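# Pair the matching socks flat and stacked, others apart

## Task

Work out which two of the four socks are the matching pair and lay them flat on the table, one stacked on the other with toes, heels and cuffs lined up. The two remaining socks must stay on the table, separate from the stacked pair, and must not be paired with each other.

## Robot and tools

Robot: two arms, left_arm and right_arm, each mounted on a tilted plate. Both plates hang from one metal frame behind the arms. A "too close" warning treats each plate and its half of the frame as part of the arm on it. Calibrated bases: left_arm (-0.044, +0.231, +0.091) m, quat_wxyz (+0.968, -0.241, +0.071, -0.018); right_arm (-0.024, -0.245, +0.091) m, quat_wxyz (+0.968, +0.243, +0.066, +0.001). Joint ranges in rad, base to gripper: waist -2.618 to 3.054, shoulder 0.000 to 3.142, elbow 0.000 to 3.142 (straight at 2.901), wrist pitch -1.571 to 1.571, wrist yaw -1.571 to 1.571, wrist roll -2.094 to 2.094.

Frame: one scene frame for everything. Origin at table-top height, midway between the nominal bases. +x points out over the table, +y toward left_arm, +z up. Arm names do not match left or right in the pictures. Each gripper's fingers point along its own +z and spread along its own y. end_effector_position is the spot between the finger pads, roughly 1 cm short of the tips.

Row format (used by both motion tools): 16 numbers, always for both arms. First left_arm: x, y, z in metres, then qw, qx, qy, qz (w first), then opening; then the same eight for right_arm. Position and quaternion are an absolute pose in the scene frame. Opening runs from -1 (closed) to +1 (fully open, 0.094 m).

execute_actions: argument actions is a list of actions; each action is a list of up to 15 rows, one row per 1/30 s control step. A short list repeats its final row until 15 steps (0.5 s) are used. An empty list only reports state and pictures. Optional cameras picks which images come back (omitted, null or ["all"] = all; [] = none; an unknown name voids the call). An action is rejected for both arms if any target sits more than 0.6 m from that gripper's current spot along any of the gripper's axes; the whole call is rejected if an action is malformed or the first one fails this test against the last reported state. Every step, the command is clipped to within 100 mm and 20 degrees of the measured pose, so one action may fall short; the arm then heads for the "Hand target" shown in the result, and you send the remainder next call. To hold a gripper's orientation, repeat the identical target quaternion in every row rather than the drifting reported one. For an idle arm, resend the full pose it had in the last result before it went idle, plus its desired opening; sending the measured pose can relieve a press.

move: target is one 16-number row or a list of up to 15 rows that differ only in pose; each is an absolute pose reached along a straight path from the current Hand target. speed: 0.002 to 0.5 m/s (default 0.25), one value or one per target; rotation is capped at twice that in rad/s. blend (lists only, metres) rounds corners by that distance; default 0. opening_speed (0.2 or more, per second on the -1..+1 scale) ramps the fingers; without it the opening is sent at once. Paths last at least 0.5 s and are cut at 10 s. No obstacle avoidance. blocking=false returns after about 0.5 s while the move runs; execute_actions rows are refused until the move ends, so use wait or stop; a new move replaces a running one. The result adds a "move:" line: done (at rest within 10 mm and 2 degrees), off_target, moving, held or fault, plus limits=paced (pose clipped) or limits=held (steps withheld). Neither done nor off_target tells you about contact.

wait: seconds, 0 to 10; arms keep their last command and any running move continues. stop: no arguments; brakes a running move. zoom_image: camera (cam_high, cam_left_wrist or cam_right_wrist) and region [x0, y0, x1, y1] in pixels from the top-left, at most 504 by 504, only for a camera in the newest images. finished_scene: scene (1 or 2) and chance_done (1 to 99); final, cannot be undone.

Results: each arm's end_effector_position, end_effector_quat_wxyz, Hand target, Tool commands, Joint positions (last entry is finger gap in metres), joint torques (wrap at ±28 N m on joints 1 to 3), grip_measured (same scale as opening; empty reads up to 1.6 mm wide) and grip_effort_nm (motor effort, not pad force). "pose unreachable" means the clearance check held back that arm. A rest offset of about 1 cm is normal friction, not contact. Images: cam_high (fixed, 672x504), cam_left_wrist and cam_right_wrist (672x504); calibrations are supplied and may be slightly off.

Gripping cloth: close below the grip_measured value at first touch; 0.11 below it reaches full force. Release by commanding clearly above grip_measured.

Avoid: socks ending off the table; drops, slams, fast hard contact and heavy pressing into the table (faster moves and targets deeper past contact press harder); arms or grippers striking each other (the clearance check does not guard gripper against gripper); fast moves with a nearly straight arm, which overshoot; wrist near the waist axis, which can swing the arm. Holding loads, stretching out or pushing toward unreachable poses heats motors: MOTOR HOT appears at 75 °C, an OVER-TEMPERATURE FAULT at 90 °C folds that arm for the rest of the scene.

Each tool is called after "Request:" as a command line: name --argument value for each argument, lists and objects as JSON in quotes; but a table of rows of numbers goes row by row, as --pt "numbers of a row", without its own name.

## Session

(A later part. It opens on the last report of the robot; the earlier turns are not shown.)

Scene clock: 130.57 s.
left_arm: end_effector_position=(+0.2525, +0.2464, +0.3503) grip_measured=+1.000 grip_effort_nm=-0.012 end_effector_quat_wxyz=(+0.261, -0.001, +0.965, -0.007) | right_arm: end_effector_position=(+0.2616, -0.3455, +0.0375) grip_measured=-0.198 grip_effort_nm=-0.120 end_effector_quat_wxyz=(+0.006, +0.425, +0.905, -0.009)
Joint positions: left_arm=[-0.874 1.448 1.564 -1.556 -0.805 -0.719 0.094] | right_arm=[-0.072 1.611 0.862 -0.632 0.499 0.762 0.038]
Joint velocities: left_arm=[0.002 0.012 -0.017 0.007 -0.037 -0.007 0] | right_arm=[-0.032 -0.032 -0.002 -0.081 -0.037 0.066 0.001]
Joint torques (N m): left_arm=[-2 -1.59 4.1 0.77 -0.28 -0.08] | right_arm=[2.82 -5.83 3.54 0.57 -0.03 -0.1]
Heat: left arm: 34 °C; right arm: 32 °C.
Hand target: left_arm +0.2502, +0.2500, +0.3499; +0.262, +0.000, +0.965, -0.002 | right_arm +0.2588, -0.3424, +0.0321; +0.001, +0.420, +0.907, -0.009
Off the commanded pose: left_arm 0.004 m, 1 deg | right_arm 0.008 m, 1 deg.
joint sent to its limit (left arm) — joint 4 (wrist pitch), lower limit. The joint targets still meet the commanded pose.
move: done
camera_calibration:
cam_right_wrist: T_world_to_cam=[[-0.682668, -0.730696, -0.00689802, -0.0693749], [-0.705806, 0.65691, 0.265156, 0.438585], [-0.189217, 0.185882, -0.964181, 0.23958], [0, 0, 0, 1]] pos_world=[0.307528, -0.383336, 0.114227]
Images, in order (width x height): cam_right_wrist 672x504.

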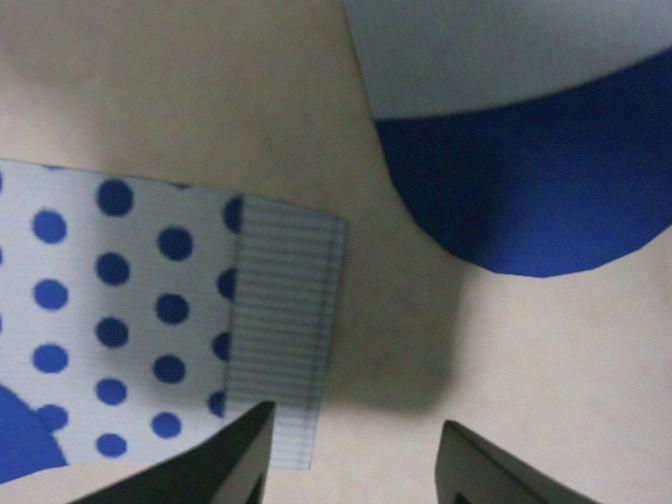

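Request:
move --pt "0.25 0.25 0.35 0.26 0 0.965 0 1 0.261 -0.334 0.03 0.0 0.4305 0.9026 0.0 -0.2" --pt "0.25 0.25 0.35 0.26 0 0.965 0 1 0.261 -0.334 0.004 0.0 0.4305 0.9026 0.0 -0.2" --cameras '["cam_right_wrist"]' --speed 0.06

Request:
move --target '[0.25, 0.25, 0.35, 0.26, 0, 0.965, 0, 1, 0.261, -0.334, 0.004, 0.0, 0.4305, 0.9026, 0.0, -1]' --cameras '["cam_right_wrist"]' --opening_speed 0.6

Scene clock: 140.13 s.
left_arm: end_effector_position=(+0.2525, +0.2464, +0.3503) grip_measured=+1.000 grip_effort_nm=-0.017 end_effector_quat_wxyz=(+0.261, -0.001, +0.965, -0.007) | right_arm: end_effector_position=(+0.2620, -0.3370, +0.0152) grip_measured=-0.198 grip_effort_nm=-0.110 end_effector_quat_wxyz=(+0.000, +0.428, +0.904, -0.002)
Joint positions: left_arm=[-0.874 1.448 1.564 -1.556 -0.805 -0.719 0.094] | right_arm=[-0.093 1.677 0.832 -0.534 0.477 0.749 0.038]
Joint velocities: left_arm=[0.007 -0.017 -0.012 0.022 -0.066 -0.095 0] | right_arm=[0.012 0.017 0.007 0.007 -0.066 0.022 -0.001]
Joint torques (N m): left_arm=[-1.96 -1.55 4.16 0.76 -0.27 -0.13] | right_arm=[2.29 -4.83 2.65 1.02 -0.05 -0.07]
Heat: left arm: 34 °C; right arm: 32 °C.
Hand target: left_arm +0.2502, +0.2500, +0.3499; +0.262, +0.000, +0.965, -0.002 | right_arm +0.2607, -0.3341, +0.0043; -0.001, +0.430, +0.903, -0.001
Off the commanded pose: left_arm 0.004 m, 1 deg | right_arm 0.012 m, 0 deg.
joint sent to its limit (left arm) — joint 4 (wrist pitch), lower limit. The joint targets still meet the commanded pose.
move: off_target (right_arm)
camera_calibration:
cam_right_wrist: T_world_to_cam=[[-0.687878, -0.725614, -0.017546, -0.0598774], [-0.699919, 0.656731, 0.280743, 0.437401], [-0.192188, 0.205398, -0.959623, 0.223894], [0, 0, 0, 1]] pos_world=[0.307987, -0.37669, 0.0910058]
Images, in order (width x height): cam_right_wrist 672x504.

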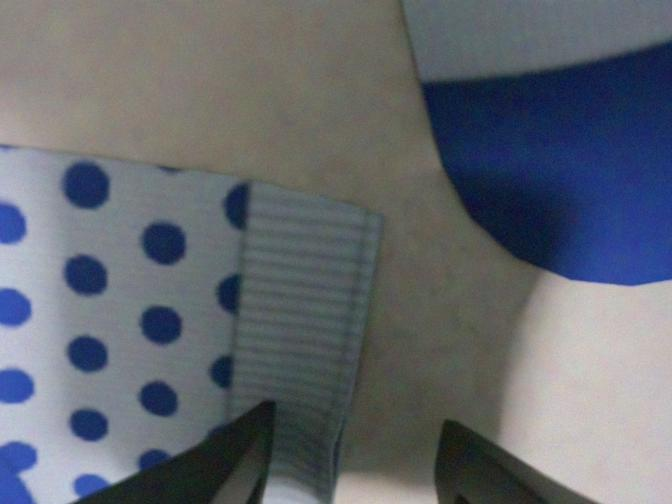

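Scene clock: 141.67 s.
left_arm: end_effector_position=(+0.2525, +0.2464, +0.3503) grip_measured=+1.000 grip_effort_nm=-0.017 end_effector_quat_wxyz=(+0.261, -0.001, +0.965, -0.007) | right_arm: end_effector_position=(+0.2722, -0.3335, +0.0154) grip_measured=-0.986 grip_effort_nm=-0.784 end_effector_quat_wxyz=(+0.014, +0.436, +0.899, +0.017)
Joint positions: left_arm=[-0.874 1.448 1.564 -1.556 -0.805 -0.719 0.094] | right_arm=[-0.093 1.677 0.832 -0.492 0.449 0.749 0.001]
Joint velocities: left_arm=[0.007 0.007 0.002 0.022 -0.022 -0.066 0] | right_arm=[-0.022 -0.002 0.002 0.007 -0.066 -0.007 0]
Joint torques (N m): left_arm=[-1.96 -1.57 4.19 0.74 -0.21 -0.04] | right_arm=[2.35 -5.05 2.66 0.6 0.23 -0.07]
Heat: left arm: 34 °C; right arm: 32 °C.
Hand target: left_arm +0.2502, +0.2500, +0.3499; +0.262, +0.000, +0.965, -0.002 | right_arm +0.2609, -0.3340, +0.0046; +0.000, +0.430, +0.903, +0.000
Off the commanded pose: left_arm 0.004 m, 1 deg | right_arm 0.016 m, 3 deg.
joint sent to its limit (left arm) — joint 4 (wrist pitch), lower limit. The joint targets still meet the commanded pose.
move: off_target (right_arm)
camera_calibration:
cam_right_wrist: T_world_to_cam=[[-0.699364, -0.712057, -0.0621677, -0.04193], [-0.699111, 0.663351, 0.266851, 0.444416], [-0.148774, 0.230088, -0.961731, 0.221802], [0, 0, 0, 1]] pos_world=[0.31437, -0.375694, 0.0921141]
Images, in order (width x height): cam_right_wrist 672x504.

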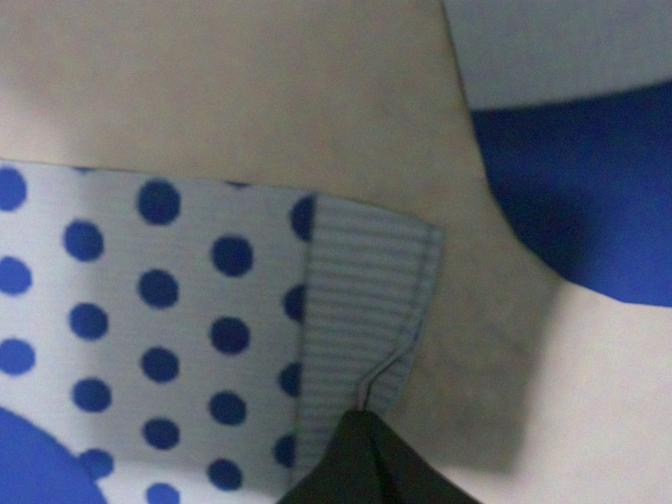

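Request:
move --pt "0.25 0.25 0.35 0.26 0 0.965 0 1 0.31 -0.30 0.13 0.0 0.4305 0.9026 0.0 -1" --pt "0.25 0.25 0.35 0.26 0 0.965 0 1 0.40 -0.29 0.25 0.0 0.55 0.835 0.0 -1" --pt "0.25 0.25 0.35 0.26 0 0.965 0 1 0.46 -0.335 0.25 0.0 0.707 0.707 0.0 -1" --pt "0.25 0.25 0.35 0.26 0 0.965 0 1 0.38 -0.34 0.19 0.0 0.707 0.707 0.0 -1" --pt "0.25 0.25 0.35 0.26 0 0.965 0 1 0.30 -0.345 0.12 0.0 0.707 0.707 0.0 -1" --pt "0.25 0.25 0.35 0.26 0 0.965 0 1 0.23 -0.345 0.01 0.0 0.707 0.707 0.0 -1" --blend 0.03 --speed 0.16 --cameras '["cam_high","cam_right_wrist"]'

Scene clock: 153.27 s.
left_arm: end_effector_position=(+0.2525, +0.2464, +0.3503) grip_measured=+1.000 grip_effort_nm=-0.012 end_effector_quat_wxyz=(+0.261, -0.001, +0.965, -0.007) | right_arm: end_effector_position=(+0.2217, -0.3445, +0.0145) grip_measured=-0.986 grip_effort_nm=-0.774 end_effector_quat_wxyz=(-0.017, +0.698, +0.716, -0.016)
Joint positions: left_arm=[-0.874 1.448 1.564 -1.556 -0.805 -0.719 0.094] | right_arm=[-0.141 1.573 0.717 -0.55 0.471 1.38 0.001]
Joint velocities: left_arm=[-0.012 -0.017 -0.007 0.007 0.022 0.007 0] | right_arm=[-0.002 -0.012 0.007 0.007 -0.066 -0.051 -0.001]
Joint torques (N m): left_arm=[-1.96 -1.61 4.15 0.73 -0.29 -0.08] | right_arm=[1.88 -6.3 2.55 1.16 -0.08 -0.07]
Heat: left arm: 34 °C; right arm: 32 °C.
Hand target: left_arm +0.2502, +0.2500, +0.3499; +0.262, +0.000, +0.965, -0.002 | right_arm +0.2297, -0.3456, +0.0106; +0.000, +0.707, +0.708, -0.001
Off the commanded pose: left_arm 0.004 m, 1 deg | right_arm 0.009 m, 3 deg.
joint sent to its limit (left arm) — joint 4 (wrist pitch), lower limit. The joint targets still meet the commanded pose.
move: off_target (right_arm)
camera_calibration:
cam_right_wrist: T_world_to_cam=[[-0.988244, -0.15073, 0.0255709, 0.170991], [-0.137002, 0.94734, 0.289444, 0.389517], [-0.0678523, 0.282538, -0.956853, 0.216021], [0, 0, 0, 1]] pos_world=[0.237003, -0.404265, 0.0895847]
Images, in order (width x height): cam_high 672x504, cam_right_wrist 672x504.

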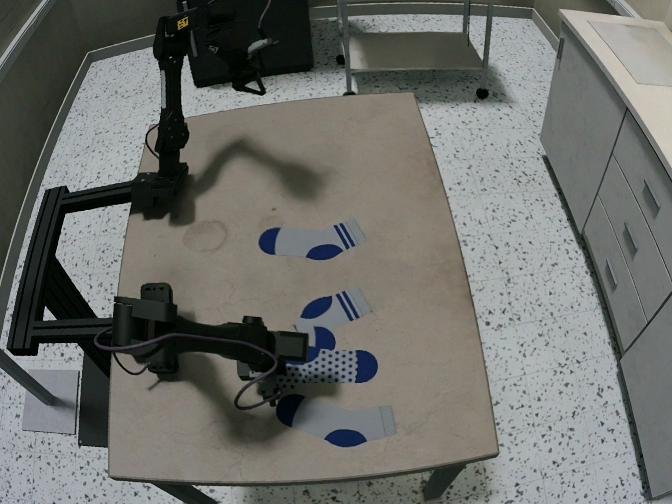

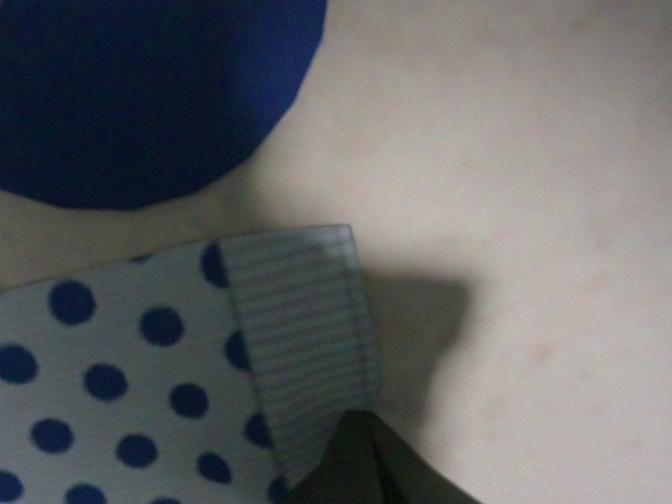

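Request:
move --target '[0.25, 0.25, 0.35, 0.26, 0, 0.965, 0, 1, 0.23, -0.345, 0.01, 0.0, 0.707, 0.707, 0.0, -0.3]' --opening_speed 0.8 --cameras '[]'

Request:
move --pt "0.25 0.25 0.35 0.26 0 0.965 0 1 0.225 -0.345 0.1 0.0 0.707 0.707 0.0 -0.2" --pt "0.25 0.25 0.35 0.26 0 0.965 0 1 0.29 -0.24 0.30 0.13 0.0 0.99 0.0 -0.2" --blend 0.02 --cameras '["cam_high","cam_right_wrist"]'

Request:
zoom_image --camera "cam_right_wrist" --region '[0, 0, 500, 500]'

Scene clock: 158.37 s.
left_arm: end_effector_position=(+0.2525, +0.2464, +0.3503) grip_measured=+1.000 grip_effort_nm=-0.017 end_effector_quat_wxyz=(+0.261, -0.001, +0.965, -0.007) | right_arm: end_effector_position=(+0.2224, -0.3448, +0.0153) grip_measured=-0.303 grip_effort_nm=0.129 end_effector_quat_wxyz=(-0.016, +0.699, +0.715, -0.014)
Joint positions: left_arm=[-0.874 1.448 1.564 -1.556 -0.805 -0.719 0.094] | right_arm=[-0.141 1.568 0.717 -0.549 0.47 1.379 0.033]
Joint velocities: left_arm=[0.007 0.002 -0.007 0.051 -0.022 -0.037 0] | right_arm=[-0.002 -0.002 0.007 -0.007 0.007 0.007 0]
Joint torques (N m): left_arm=[-2 -1.47 4.21 0.74 -0.23 -0.1] | right_arm=[1.89 -6.02 2.61 1.13 -0.08 -0.05]
Heat: left arm: 34 °C; right arm: 32 °C.
Hand target: left_arm +0.2502, +0.2500, +0.3499; +0.262, +0.000, +0.965, -0.002 | right_arm +0.2297, -0.3454, +0.0108; -0.001, +0.707, +0.707, -0.001
Off the commanded pose: left_arm 0.004 m, 1 deg | right_arm 0.009 m, 3 deg.
joint sent to its limit (left arm) — joint 4 (wrist pitch), lower limit. The joint targets still meet the commanded pose.
move: off_target (right_arm)
No camera images: "cameras" was empty.

Scene clock: 162.63 s.
left_arm: end_effector_position=(+0.2525, +0.2464, +0.3503) grip_measured=+1.000 grip_effort_nm=-0.022 end_effector_quat_wxyz=(+0.261, -0.001, +0.965, -0.007) | right_arm: end_effector_position=(+0.2870, -0.2379, +0.2965) grip_measured=-0.202 grip_effort_nm=0.085 end_effector_quat_wxyz=(+0.131, +0.014, +0.991, +0.013)
Joint positions: left_arm=[-0.874 1.448 1.564 -1.556 -0.805 -0.719 0.094] | right_arm=[0.717 1.637 1.597 -1.521 0.609 0.676 0.037]
Joint velocities: left_arm=[0.007 -0.002 -0.002 -0.051 -0.037 0.022 0] | right_arm=[-0.017 -0.012 0.002 -0.007 -0.081 -0.007 0]
Joint torques (N m): left_arm=[-1.83 -1.36 4.4 0.76 -0.24 -0.07] | right_arm=[4.37 -3.45 7.46 0.58 0.16 -0.1]
Heat: left arm: 34 °C; right arm: 33 °C.
Hand target: left_arm +0.2502, +0.2500, +0.3499; +0.262, +0.000, +0.965, -0.002 | right_arm +0.2877, -0.2367, +0.3024; +0.135, +0.003, +0.991, +0.011
Off the commanded pose: left_arm 0.004 m, 1 deg | right_arm 0.005 m, 2 deg.
joint sent to its limit (left arm) — joint 4 (wrist pitch), lower limit. The joint targets still meet the commanded pose.
move: done
camera_calibration:
cam_right_wrist: T_world_to_cam=[[0.103262, -0.994502, -0.0173749, -0.25684], [-0.994376, -0.10363, 0.0218273, 0.291198], [-0.0235078, 0.0150233, -0.999611, 0.396493], [0, 0, 0, 1]] pos_world=[0.325403, -0.231207, 0.38552]
Images, in order (width x height): cam_high 672x504, cam_right_wrist 672x504.

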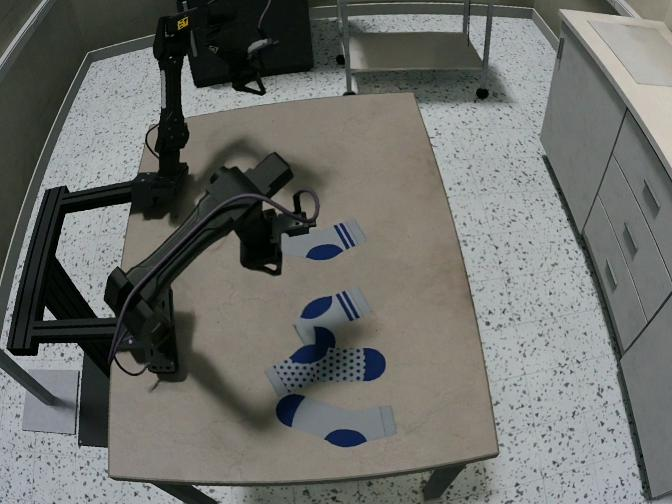

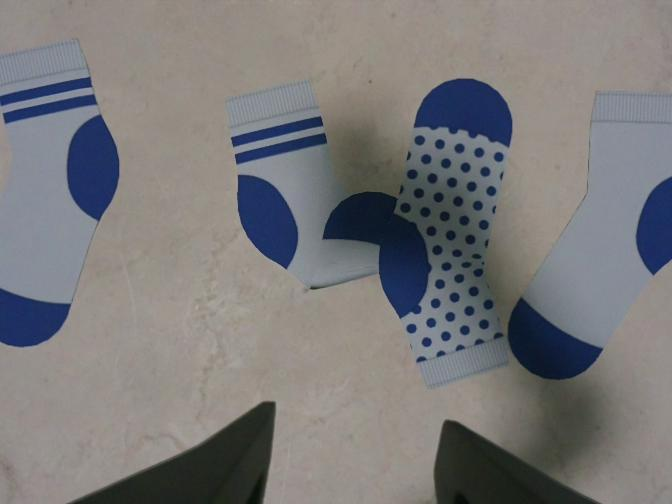

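Scaled by 1.008.

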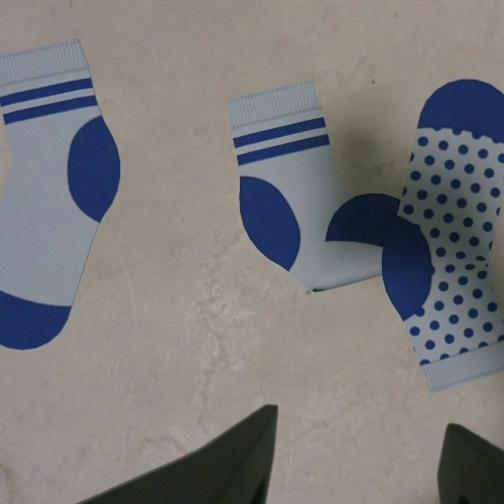

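Request:
move --pt "0.25 0.25 0.35 0.26 0 0.965 0 1 0.40 -0.17 0.15 0.0 -0.5 0.866 0.0 -0.2" --pt "0.25 0.25 0.35 0.26 0 0.965 0 1 0.448 -0.152 0.05 0.0 -0.814 0.581 0.0 -0.2" --pt "0.25 0.25 0.35 0.26 0 0.965 0 1 0.448 -0.152 0.034 0.0 -0.814 0.581 0.0 -0.2" --blend 0.02 --cameras '["cam_right_wrist"]'

Scene clock: 178.17 s.
left_arm: end_effector_position=(+0.2525, +0.2464, +0.3503) grip_measured=+1.000 grip_effort_nm=-0.017 end_effector_quat_wxyz=(+0.261, -0.001, +0.965, -0.007) | right_arm: end_effector_position=(+0.4485, -0.1576, +0.0404) grip_measured=-0.202 grip_effort_nm=0.090 end_effector_quat_wxyz=(+0.004, +0.811, -0.585, +0.003)
Joint positions: left_arm=[-0.874 1.448 1.564 -1.556 -0.805 -0.719 0.094] | right_arm=[0.322 2.552 2.051 -1.105 0.518 -1.558 0.037]
Joint velocities: left_arm=[-0.002 -0.007 -0.007 -0.051 0.037 -0.022 0] | right_arm=[-0.007 0.002 0.007 -0.007 -0.007 0.007 0]
Joint torques (N m): left_arm=[-1.85 -1.58 4.1 0.76 -0.25 -0.07] | right_arm=[6.97 -11.32 6.05 0.53 0.02 -0.1]
Heat: left arm: 34 °C; right arm: 34 °C.
Hand target: left_arm +0.2502, +0.2500, +0.3499; +0.262, +0.000, +0.965, -0.002 | right_arm +0.4493, -0.1521, +0.0329; +0.005, +0.815, -0.580, +0.003
Off the commanded pose: left_arm 0.004 m, 1 deg | right_arm 0.008 m, 1 deg.
joint sent to its limit (left arm) — joint 4 (wrist pitch), lower limit. The joint targets still meet the commanded pose.
move: done; blend cut to 0.008 m at target 2
camera_calibration:
cam_right_wrist: T_world_to_cam=[[0.900932, 0.433195, -0.0257637, -0.33054], [0.421325, -0.858933, 0.291065, -0.299097], [0.103959, -0.273085, -0.956356, 0.0387121], [0, 0, 0, 1]] pos_world=[0.419786, -0.103145, 0.115564]
Images, in order (width x height): cam_right_wrist 672x504.

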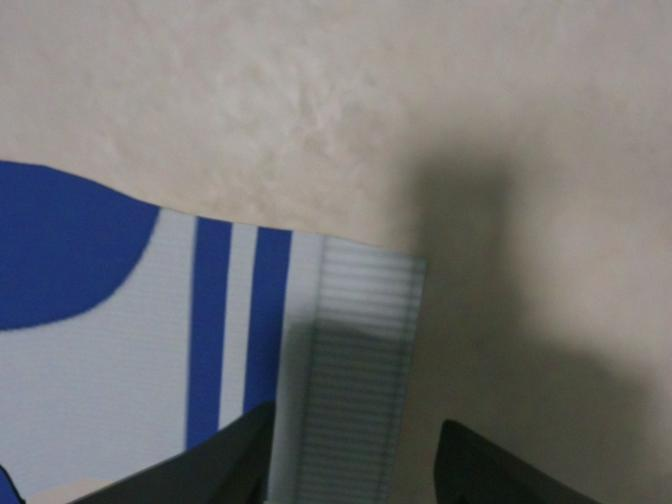

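Request:
move --pt "0.25 0.25 0.35 0.26 0 0.965 0 1 0.466 -0.157 0.034 0.0 -0.814 0.581 0.0 -0.2" --pt "0.25 0.25 0.35 0.26 0 0.965 0 1 0.466 -0.157 0.006 0.0 -0.814 0.581 0.0 -0.2" --speed 0.06 --cameras '["cam_right_wrist"]'

Scene clock: 184.77 s.
left_arm: end_effector_position=(+0.2525, +0.2464, +0.3503) grip_measured=+1.000 grip_effort_nm=-0.017 end_effector_quat_wxyz=(+0.261, -0.001, +0.965, -0.007) | right_arm: end_effector_position=(+0.4718, -0.1649, +0.0216) grip_measured=-0.202 grip_effort_nm=0.081 end_effector_quat_wxyz=(-0.005, +0.808, -0.589, +0.009)
Joint positions: left_arm=[-0.874 1.448 1.564 -1.556 -0.805 -0.719 0.094] | right_arm=[0.277 2.626 2.153 -1.081 0.517 -1.612 0.037]
Joint velocities: left_arm=[0.012 -0.007 -0.002 -0.007 0.066 -0.007 0] | right_arm=[0.007 0.007 -0.007 0.022 0.066 0.007 0.001]
Joint torques (N m): left_arm=[-1.95 -1.61 4.15 0.77 -0.25 -0.12] | right_arm=[6.91 -11.37 4.63 0.62 -0.08 -0.09]
Heat: left arm: 34 °C; right arm: 34 °C.
Hand target: left_arm +0.2502, +0.2500, +0.3499; +0.262, +0.000, +0.965, -0.002 | right_arm +0.4656, -0.1574, +0.0064; +0.001, +0.814, -0.581, +0.000
Off the commanded pose: left_arm 0.004 m, 1 deg | right_arm 0.018 m, 2 deg.
joint sent to its limit (left arm) — joint 4 (wrist pitch), lower limit. The joint targets still meet the commanded pose.
move: off_target (right_arm)
camera_calibration:
cam_right_wrist: T_world_to_cam=[[0.905409, 0.424533, -0.00252685, -0.352888], [0.406563, -0.865338, 0.293082, -0.303919], [0.122236, -0.266386, -0.956084, 0.00881554], [0, 0, 0, 1]] pos_world=[0.441993, -0.110832, 0.09661]
Images, in order (width x height): cam_right_wrist 672x504.

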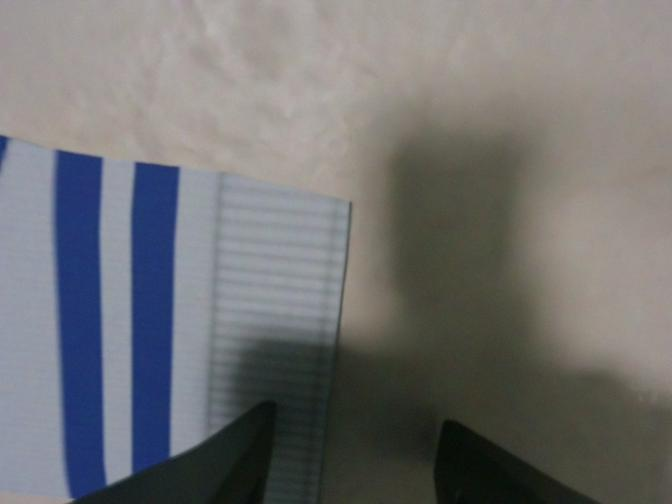

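Request:
move --target '[0.25, 0.25, 0.35, 0.26, 0, 0.965, 0, 1, 0.461, -0.154, -0.004, 0.0, -0.814, 0.581, 0.0, -0.2]' --speed 0.04 --cameras '["cam_right_wrist"]'

Scene clock: 188.43 s.
left_arm: end_effector_position=(+0.2525, +0.2464, +0.3503) grip_measured=+1.000 grip_effort_nm=-0.017 end_effector_quat_wxyz=(+0.261, -0.001, +0.965, -0.007) | right_arm: end_effector_position=(+0.4716, -0.1644, +0.0194) grip_measured=-0.202 grip_effort_nm=0.085 end_effector_quat_wxyz=(-0.006, +0.809, -0.588, +0.014)
Joint positions: left_arm=[-0.874 1.448 1.564 -1.556 -0.805 -0.719 0.094] | right_arm=[0.279 2.621 2.131 -1.058 0.524 -1.616 0.037]
Joint velocities: left_arm=[-0.012 -0.002 0.002 0.022 0.007 -0.081 0] | right_arm=[0.007 -0.007 -0.012 -0.037 0.007 -0.081 0]
Joint torques (N m): left_arm=[-1.95 -1.47 4.08 0.76 -0.27 -0.09] | right_arm=[6.64 -11.37 2.43 0.94 -0.15 -0.07]
Heat: left arm: 34 °C; right arm: 34 °C.
Hand target: left_arm +0.2502, +0.2500, +0.3499; +0.262, +0.000, +0.965, -0.002 | right_arm +0.4605, -0.1546, -0.0032; +0.001, +0.814, -0.581, +0.000
Off the commanded pose: left_arm 0.004 m, 1 deg | right_arm 0.028 m, 2 deg.
joint sent to its limit (left arm) — joint 4 (wrist pitch), lower limit. The joint targets still meet the commanded pose.
move: off_target (right_arm)
camera_calibration:
cam_right_wrist: T_world_to_cam=[[0.90453, 0.426402, 0.00265228, -0.352304], [0.405909, -0.862931, 0.300977, -0.30215], [0.130626, -0.271166, -0.953628, 0.00209592], [0, 0, 0, 1]] pos_world=[0.441041, -0.109943, 0.0938731]
Images, in order (width x height): cam_right_wrist 672x504.

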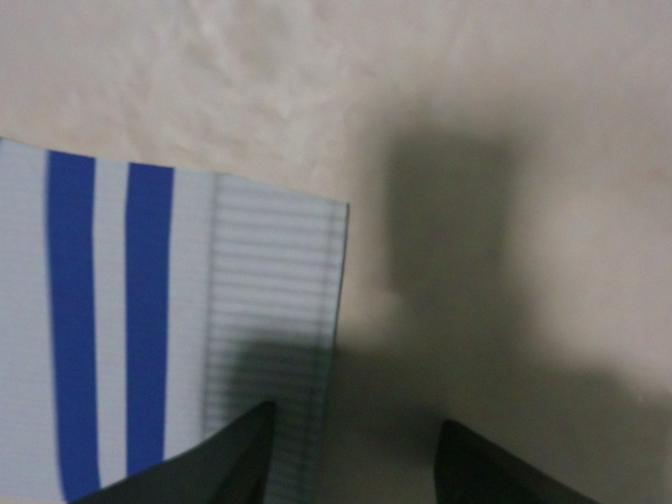

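Request:
move --pt "0.25 0.25 0.35 0.26 0 0.965 0 1 0.456 -0.154 0.03 0.0 -0.814 0.581 0.0 -0.2" --pt "0.25 0.25 0.35 0.26 0 0.965 0 1 0.456 -0.154 0.0 0.0 -0.814 0.581 0.0 -0.2" --speed 0.06 --cameras '["cam_right_wrist"]'

Request:
move --target '[0.25, 0.25, 0.35, 0.26, 0, 0.965, 0, 1, 0.456, -0.154, 0.0, 0.0, -0.814, 0.581, 0.0, -1]' --opening_speed 0.6 --cameras '["cam_right_wrist"]'

Scene clock: 193.80 s.
left_arm: end_effector_position=(+0.2525, +0.2464, +0.3503) grip_measured=+1.000 grip_effort_nm=-0.017 end_effector_quat_wxyz=(+0.261, -0.001, +0.965, -0.007) | right_arm: end_effector_position=(+0.4664, -0.1605, +0.0196) grip_measured=-0.202 grip_effort_nm=0.081 end_effector_quat_wxyz=(-0.005, +0.810, -0.586, +0.016)
Joint positions: left_arm=[-0.874 1.448 1.564 -1.556 -0.805 -0.719 0.094] | right_arm=[0.289 2.606 2.091 -1.038 0.527 -1.608 0.037]
Joint velocities: left_arm=[0.002 0.022 -0.002 -0.051 -0.007 0.051 0] | right_arm=[-0.007 0.002 -0.002 -0.051 0.051 0.022 -0.001]
Joint torques (N m): left_arm=[-2 -1.58 4.22 0.79 -0.24 -0.09] | right_arm=[6.28 -11.93 2.63 0.83 -0.19 -0.06]
Heat: left arm: 34 °C; right arm: 34 °C.
Hand target: left_arm +0.2502, +0.2500, +0.3499; +0.262, +0.000, +0.965, -0.002 | right_arm +0.4557, -0.1542, +0.0003; +0.001, +0.814, -0.581, +0.000
Off the commanded pose: left_arm 0.004 m, 1 deg | right_arm 0.023 m, 2 deg.
joint sent to its limit (left arm) — joint 4 (wrist pitch), lower limit. The joint targets still meet the commanded pose.
move: off_target (right_arm)
camera_calibration:
cam_right_wrist: T_world_to_cam=[[0.903025, 0.429579, 0.00264207, -0.347998], [0.40855, -0.860689, 0.303811, -0.297679], [0.132785, -0.27327, -0.952729, 0.00265941], [0, 0, 0, 1]] pos_world=[0.435515, -0.105989, 0.0938912]
Images, in order (width x height): cam_right_wrist 672x504.

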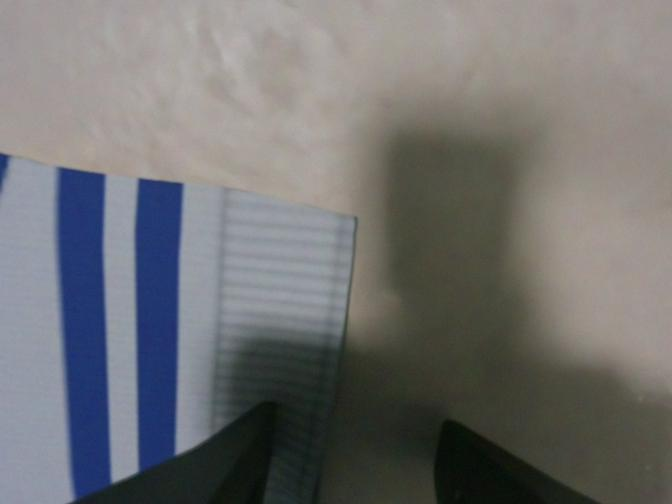

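Scene clock: 195.33 s.
left_arm: end_effector_position=(+0.2525, +0.2464, +0.3503) grip_measured=+1.000 grip_effort_nm=-0.017 end_effector_quat_wxyz=(+0.261, -0.001, +0.965, -0.007) | right_arm: end_effector_position=(+0.4604, -0.1619, +0.0194) grip_measured=-0.985 grip_effort_nm=-0.794 end_effector_quat_wxyz=(+0.003, +0.814, -0.581, +0.008)
Joint positions: left_arm=[-0.874 1.448 1.564 -1.556 -0.805 -0.719 0.094] | right_arm=[0.289 2.603 2.085 -1.06 0.526 -1.609 0.001]
Joint velocities: left_arm=[-0.007 0.002 0.002 -0.037 -0.066 -0.007 0] | right_arm=[0.002 -0.007 -0.007 0.022 0.022 -0.007 -0.001]
Joint torques (N m): left_arm=[-1.91 -1.62 3.95 0.75 -0.26 -0.09] | right_arm=[6.27 -11.71 2.89 1.04 -0.17 -0.06]
Heat: left arm: 34 °C; right arm: 34 °C.
Hand target: left_arm +0.2502, +0.2500, +0.3499; +0.262, +0.000, +0.965, -0.002 | right_arm +0.4554, -0.1543, +0.0004; +0.001, +0.814, -0.581, -0.001
Off the commanded pose: left_arm 0.004 m, 1 deg | right_arm 0.021 m, 1 deg.
joint sent to its limit (left arm) — joint 4 (wrist pitch), lower limit. The joint targets still meet the commanded pose.
move: off_target (right_arm)
camera_calibration:
cam_right_wrist: T_world_to_cam=[[0.897428, 0.440772, -0.0185164, -0.337191], [0.425626, -0.854024, 0.299143, -0.303078], [0.11604, -0.276341, -0.954029, 0.0100997], [0, 0, 0, 1]] pos_world=[0.430431, -0.10742, 0.0940554]
Images, in order (width x height): cam_right_wrist 672x504.

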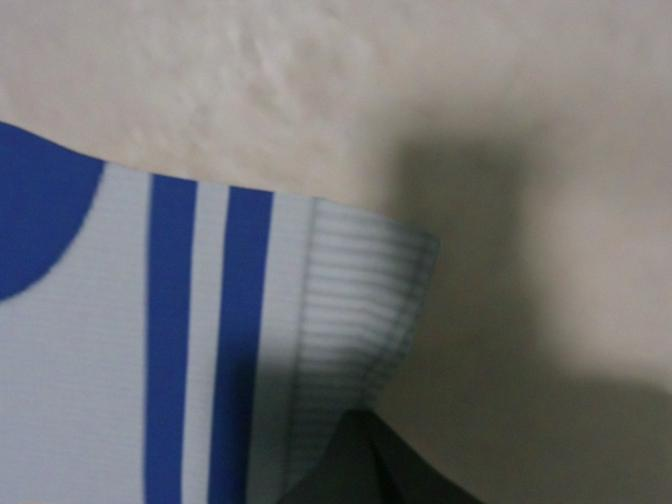

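Request:
move --pt "0.25 0.25 0.35 0.26 0 0.965 0 1 0.41 -0.165 0.12 0.0 -0.814 0.581 0.0 -1" --pt "0.25 0.25 0.35 0.26 0 0.965 0 1 0.34 -0.13 0.25 0.0 -0.75 0.66 0.0 -1" --pt "0.25 0.25 0.35 0.26 0 0.965 0 1 0.33 -0.10 0.31 0.0 -0.66 0.75 0.0 -1" --blend 0.03 --speed 0.16

Scene clock: 200.87 s.
left_arm: end_effector_position=(+0.2525, +0.2464, +0.3503) grip_measured=+1.000 grip_effort_nm=-0.017 end_effector_quat_wxyz=(+0.261, -0.001, +0.965, -0.007) | right_arm: end_effector_position=(+0.3305, -0.0965, +0.2941) grip_measured=-0.986 grip_effort_nm=-0.784 end_effector_quat_wxyz=(-0.105, +0.660, -0.743, +0.006)
Joint positions: left_arm=[-0.874 1.448 1.564 -1.556 -0.805 -0.719 0.094] | right_arm=[0.815 2.142 2.069 -1.549 0.462 -0.672 0.001]
Joint velocities: left_arm=[0.002 -0.002 0.007 -0.022 0.037 0.022 0] | right_arm=[-0.007 -0.002 -0.012 0.037 -0.066 0.066 0.001]
Joint torques (N m): left_arm=[-1.87 -1.52 4.14 0.73 -0.24 -0.09] | right_arm=[5.93 -10.85 7.36 0.58 -0.09 0.11]
Heat: left arm: 34 °C; right arm: 35 °C.
Hand target: left_arm +0.2502, +0.2500, +0.3499; +0.262, +0.000, +0.965, -0.002 | right_arm +0.3278, -0.0992, +0.3099; +0.122, -0.656, +0.745, +0.001
Off the commanded pose: left_arm 0.004 m, 1 deg | right_arm 0.016 m, 12 deg.
joint sent to its limit (left arm) — joint 4 (wrist pitch), lower limit. The joint targets still meet the commanded pose.
joint sent to its limit (right arm) — joint 4 (wrist pitch), lower limit. The joint targets are off in orientation, not in position.
move: off_target (right_arm)
camera_calibration:
cam_left_wrist: T_world_to_cam=[[0.100353, -0.992008, 0.0764783, 0.193758], [-0.957084, -0.117252, -0.265031, 0.406747], [0.27188, -0.0465996, -0.961202, 0.366211], [0, 0, 0, 1]] pos_world=[0.270281, 0.256967, 0.444985]
cam_right_wrist: T_world_to_cam=[[0.989458, 0.000262842, 0.144819, -0.365381], [-0.022066, -0.988048, 0.152556, -0.0959509], [0.143129, -0.154143, -0.977627, 0.315065], [0, 0, 0, 1]] pos_world=[0.314317, -0.046143, 0.375568]

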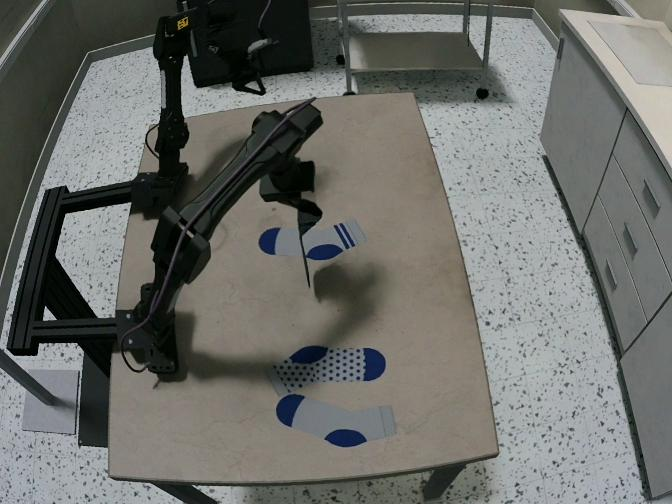

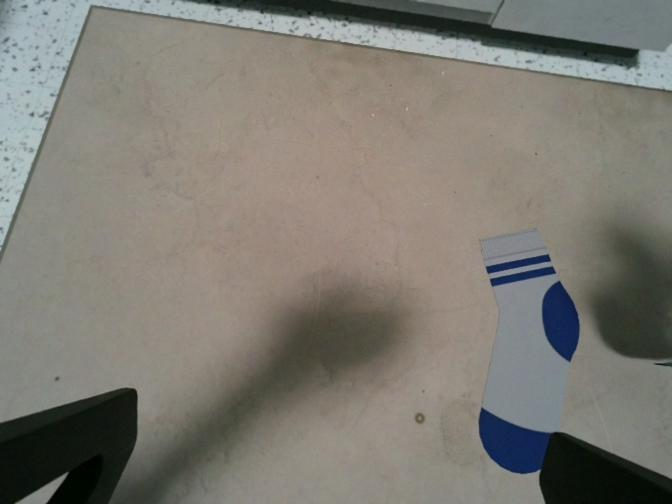

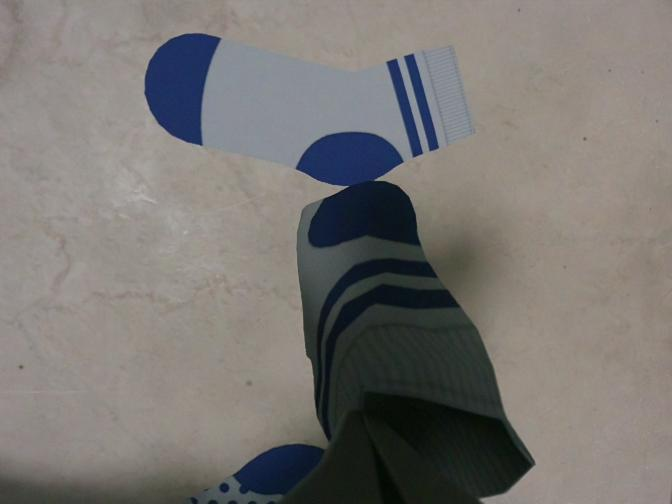

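Request:
move --pt "0.25 0.25 0.35 0.26 0 0.965 0 1 0.31 -0.14 0.30 0.0 -0.3 0.954 0.0 -1" --pt "0.25 0.25 0.35 0.26 0 0.965 0 1 0.27 -0.17 0.30 0.0 0.25 0.968 0.0 -1" --pt "0.25 0.25 0.35 0.26 0 0.965 0 1 0.225 -0.175 0.30 0.0 0.58 0.8146 0.0 -1" --blend 0.02 --speed 0.2 --cameras '["cam_high","cam_right_wrist"]'

Scene clock: 216.00 s.
left_arm: end_effector_position=(+0.2525, +0.2464, +0.3503) grip_measured=+1.000 grip_effort_nm=-0.017 end_effector_quat_wxyz=(+0.261, -0.001, +0.965, -0.007) | right_arm: end_effector_position=(+0.2337, -0.1707, +0.2993) grip_measured=-0.986 grip_effort_nm=-0.774 end_effector_quat_wxyz=(+0.010, +0.575, +0.812, +0.099)
Joint positions: left_arm=[-0.874 1.448 1.564 -1.556 -0.805 -0.719 0.094] | right_arm=[0.887 1.691 1.574 -1.551 0.418 2.099 0.001]
Joint velocities: left_arm=[-0.027 0.012 -0.002 0.066 -0.095 -0.081 0] | right_arm=[0.007 -0.012 -0.007 -0.037 -0.007 0.037 -0.001]
Joint torques (N m): left_arm=[-2.17 -1.7 4.04 0.75 -0.24 -0.08] | right_arm=[4.07 -5.74 4.19 0.59 -0.02 0.07]
Heat: left arm: 34 °C; right arm: 34 °C.
Hand target: left_arm +0.2502, +0.2500, +0.3499; +0.262, +0.000, +0.965, -0.002 | right_arm +0.2259, -0.1746, +0.2991; +0.009, +0.571, +0.816, +0.093
Off the commanded pose: left_arm 0.004 m, 1 deg | right_arm 0.010 m, 11 deg.
joint sent to its limit (left arm) — joint 4 (wrist pitch), lower limit. The joint targets still meet the commanded pose.
joint sent to its limit (right arm) — joint 4 (wrist pitch), lower limit; joint 6 (wrist roll), upper limit. The joint targets are off in orientation, not in position.
move: off_target (right_arm)
camera_calibration:
cam_right_wrist: T_world_to_cam=[[-0.878531, -0.432556, -0.202677, 0.196344], [-0.477499, 0.807038, 0.347396, 0.182353], [0.0132996, 0.401977, -0.915553, 0.429244], [0, 0, 0, 1]] pos_world=[0.253859, -0.234782, 0.369441]
Images, in order (width x height): cam_high 672x504, cam_right_wrist 672x504.

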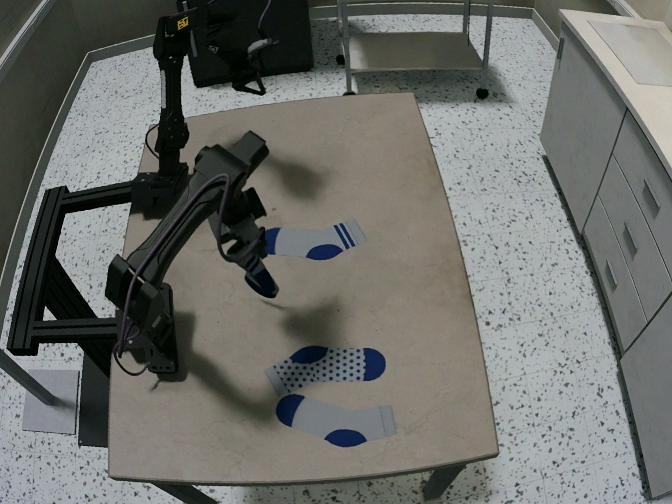

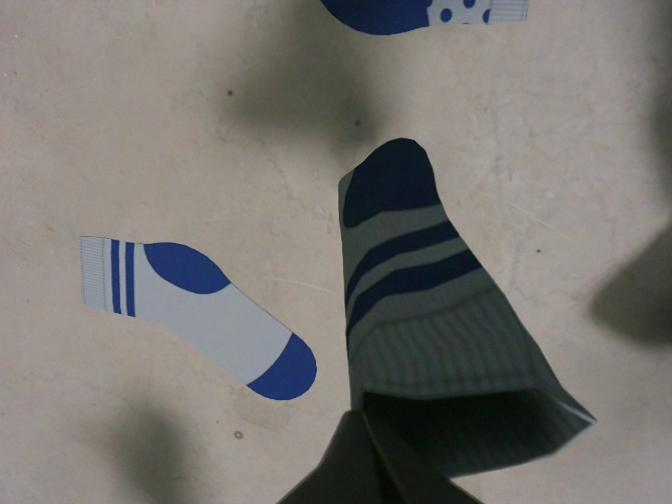

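Request:
move --pt "0.25 0.25 0.35 0.26 0 0.965 0 1 0.225 -0.175 0.245 0.0 0.58 0.8146 0.0 -1" --pt "0.25 0.25 0.35 0.26 0 0.965 0 1 0.30 -0.156 0.20 0.0 0.58 0.8146 0.0 -1" --pt "0.25 0.25 0.35 0.26 0 0.965 0 1 0.385 -0.134 0.12 0.0 0.58 0.8146 0.0 -1" --pt "0.25 0.25 0.35 0.26 0 0.965 0 1 0.445 -0.115 0.015 0.0 0.58 0.8146 0.0 -1" --blend 0.03 --speed 0.15 --cameras '["cam_high","cam_right_wrist"]'

Scene clock: 223.67 s.
left_arm: end_effector_position=(+0.2525, +0.2464, +0.3503) grip_measured=+1.000 grip_effort_nm=-0.007 end_effector_quat_wxyz=(+0.261, -0.001, +0.965, -0.007) | right_arm: end_effector_position=(+0.4434, -0.1200, +0.0220) grip_measured=-0.986 grip_effort_nm=-0.774 end_effector_quat_wxyz=(-0.001, +0.583, +0.813, -0.003)
Joint positions: left_arm=[-0.874 1.448 1.564 -1.556 -0.805 -0.719 0.094] | right_arm=[0.368 2.646 2.094 -1.081 0.507 1.633 0.001]
Joint velocities: left_arm=[0.002 -0.002 -0.012 -0.11 -0.022 0.022 0] | right_arm=[-0.002 0.022 0.012 -0.007 -0.095 -0.037 0]
Joint torques (N m): left_arm=[-1.94 -1.63 4.21 0.72 -0.28 -0.07] | right_arm=[7.06 -11.19 7.01 0.46 0.11 -0.09]
Heat: left arm: 34 °C; right arm: 33 °C.
Hand target: left_arm +0.2502, +0.2500, +0.3499; +0.262, +0.000, +0.965, -0.002 | right_arm +0.4460, -0.1158, +0.0144; +0.004, +0.579, +0.815, -0.005
Off the commanded pose: left_arm 0.004 m, 1 deg | right_arm 0.009 m, 1 deg.
joint sent to its limit (left arm) — joint 4 (wrist pitch), lower limit. The joint targets still meet the commanded pose.
move: done
camera_calibration:
cam_right_wrist: T_world_to_cam=[[-0.899091, -0.437486, -0.015512, 0.350763], [-0.423857, 0.861128, 0.280721, 0.322056], [-0.109454, 0.258969, -0.959664, 0.190473], [0, 0, 0, 1]] pos_world=[0.472721, -0.173204, 0.0978235]
Images, in order (width x height): cam_high 672x504, cam_right_wrist 672x504.

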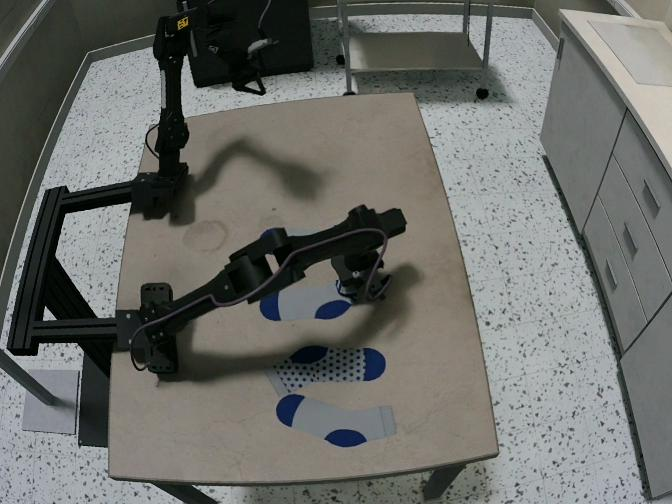

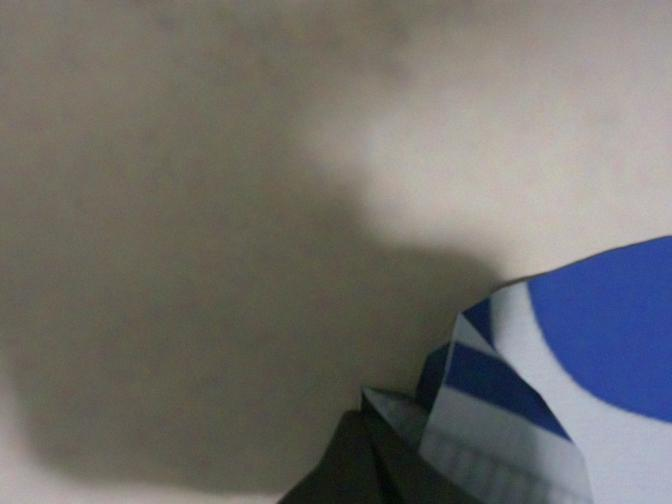

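Request:
move --pt "0.25 0.25 0.35 0.26 0 0.965 0 1 0.45 -0.113 0.06 0.0 0.58 0.8146 0.0 -1" --pt "0.25 0.25 0.35 0.26 0 0.965 0 1 0.478 -0.105 0.04 0.0 0.58 0.8146 0.0 -1" --speed 0.12 --cameras '["cam_high","cam_right_wrist"]'

Request:
zoom_image --camera "cam_high" --region '[240, 200, 440, 350]'

Scene clock: 229.40 s.
left_arm: end_effector_position=(+0.2525, +0.2464, +0.3503) grip_measured=+1.000 grip_effort_nm=-0.022 end_effector_quat_wxyz=(+0.261, -0.001, +0.965, -0.007) | right_arm: end_effector_position=(+0.4807, -0.1077, +0.0483) grip_measured=-0.986 grip_effort_nm=-0.769 end_effector_quat_wxyz=(+0.007, +0.586, +0.810, +0.011)
Joint positions: left_arm=[-0.874 1.448 1.564 -1.556 -0.805 -0.719 0.094] | right_arm=[0.387 2.861 2.61 -1.359 0.505 1.646 0.001]
Joint velocities: left_arm=[-0.007 0.022 0.002 0.022 -0.066 0.022 0] | right_arm=[-0.012 0.002 0.012 0.037 0.051 -0.007 0]
Joint torques (N m): left_arm=[-2.02 -1.51 3.97 0.75 -0.26 -0.07] | right_arm=[7.31 -12.08 7.66 0.17 -0.01 -0.03]
Heat: left arm: 34 °C; right arm: 34 °C.
Hand target: left_arm +0.2502, +0.2500, +0.3499; +0.262, +0.000, +0.965, -0.002 | right_arm +0.4767, -0.1055, +0.0402; +0.001, +0.580, +0.815, +0.001
Off the commanded pose: left_arm 0.004 m, 1 deg | right_arm 0.009 m, 2 deg.
joint sent to its limit (left arm) — joint 4 (wrist pitch), lower limit. The joint targets still meet the commanded pose.
move: done
camera_calibration:
cam_right_wrist: T_world_to_cam=[[-0.90147, -0.430427, -0.0456587, 0.393423], [-0.425115, 0.860592, 0.280462, 0.320414], [-0.081425, 0.272238, -0.958779, 0.204542], [0, 0, 0, 1]] pos_world=[0.507526, -0.16209, 0.124209]
Images, in order (width x height): cam_high 672x504, cam_right_wrist 672x504.

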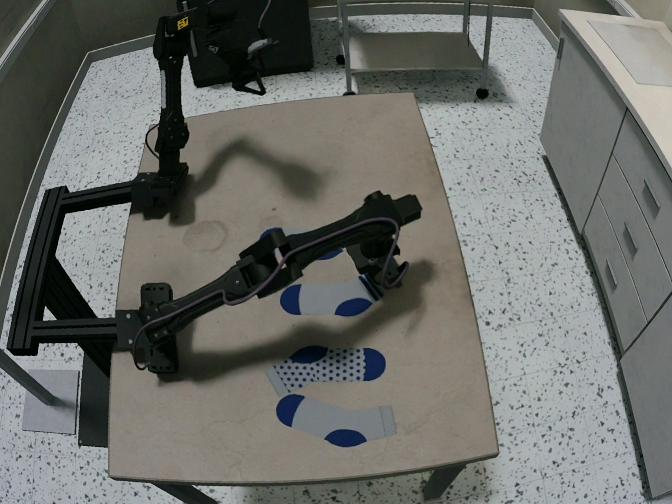

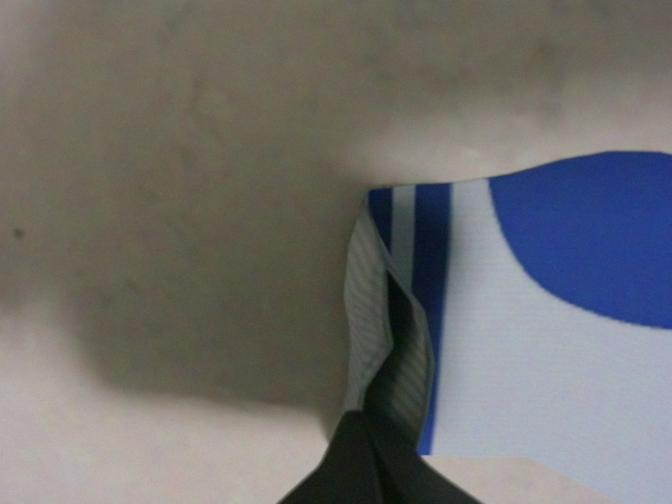

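Scaled by 2.520.

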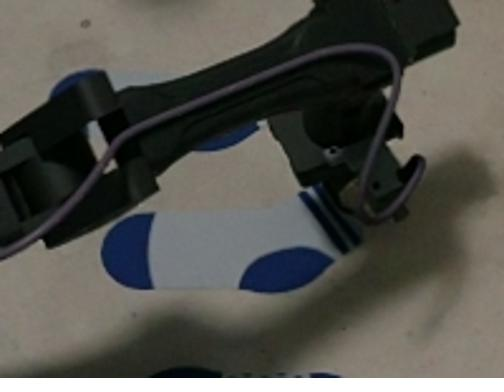

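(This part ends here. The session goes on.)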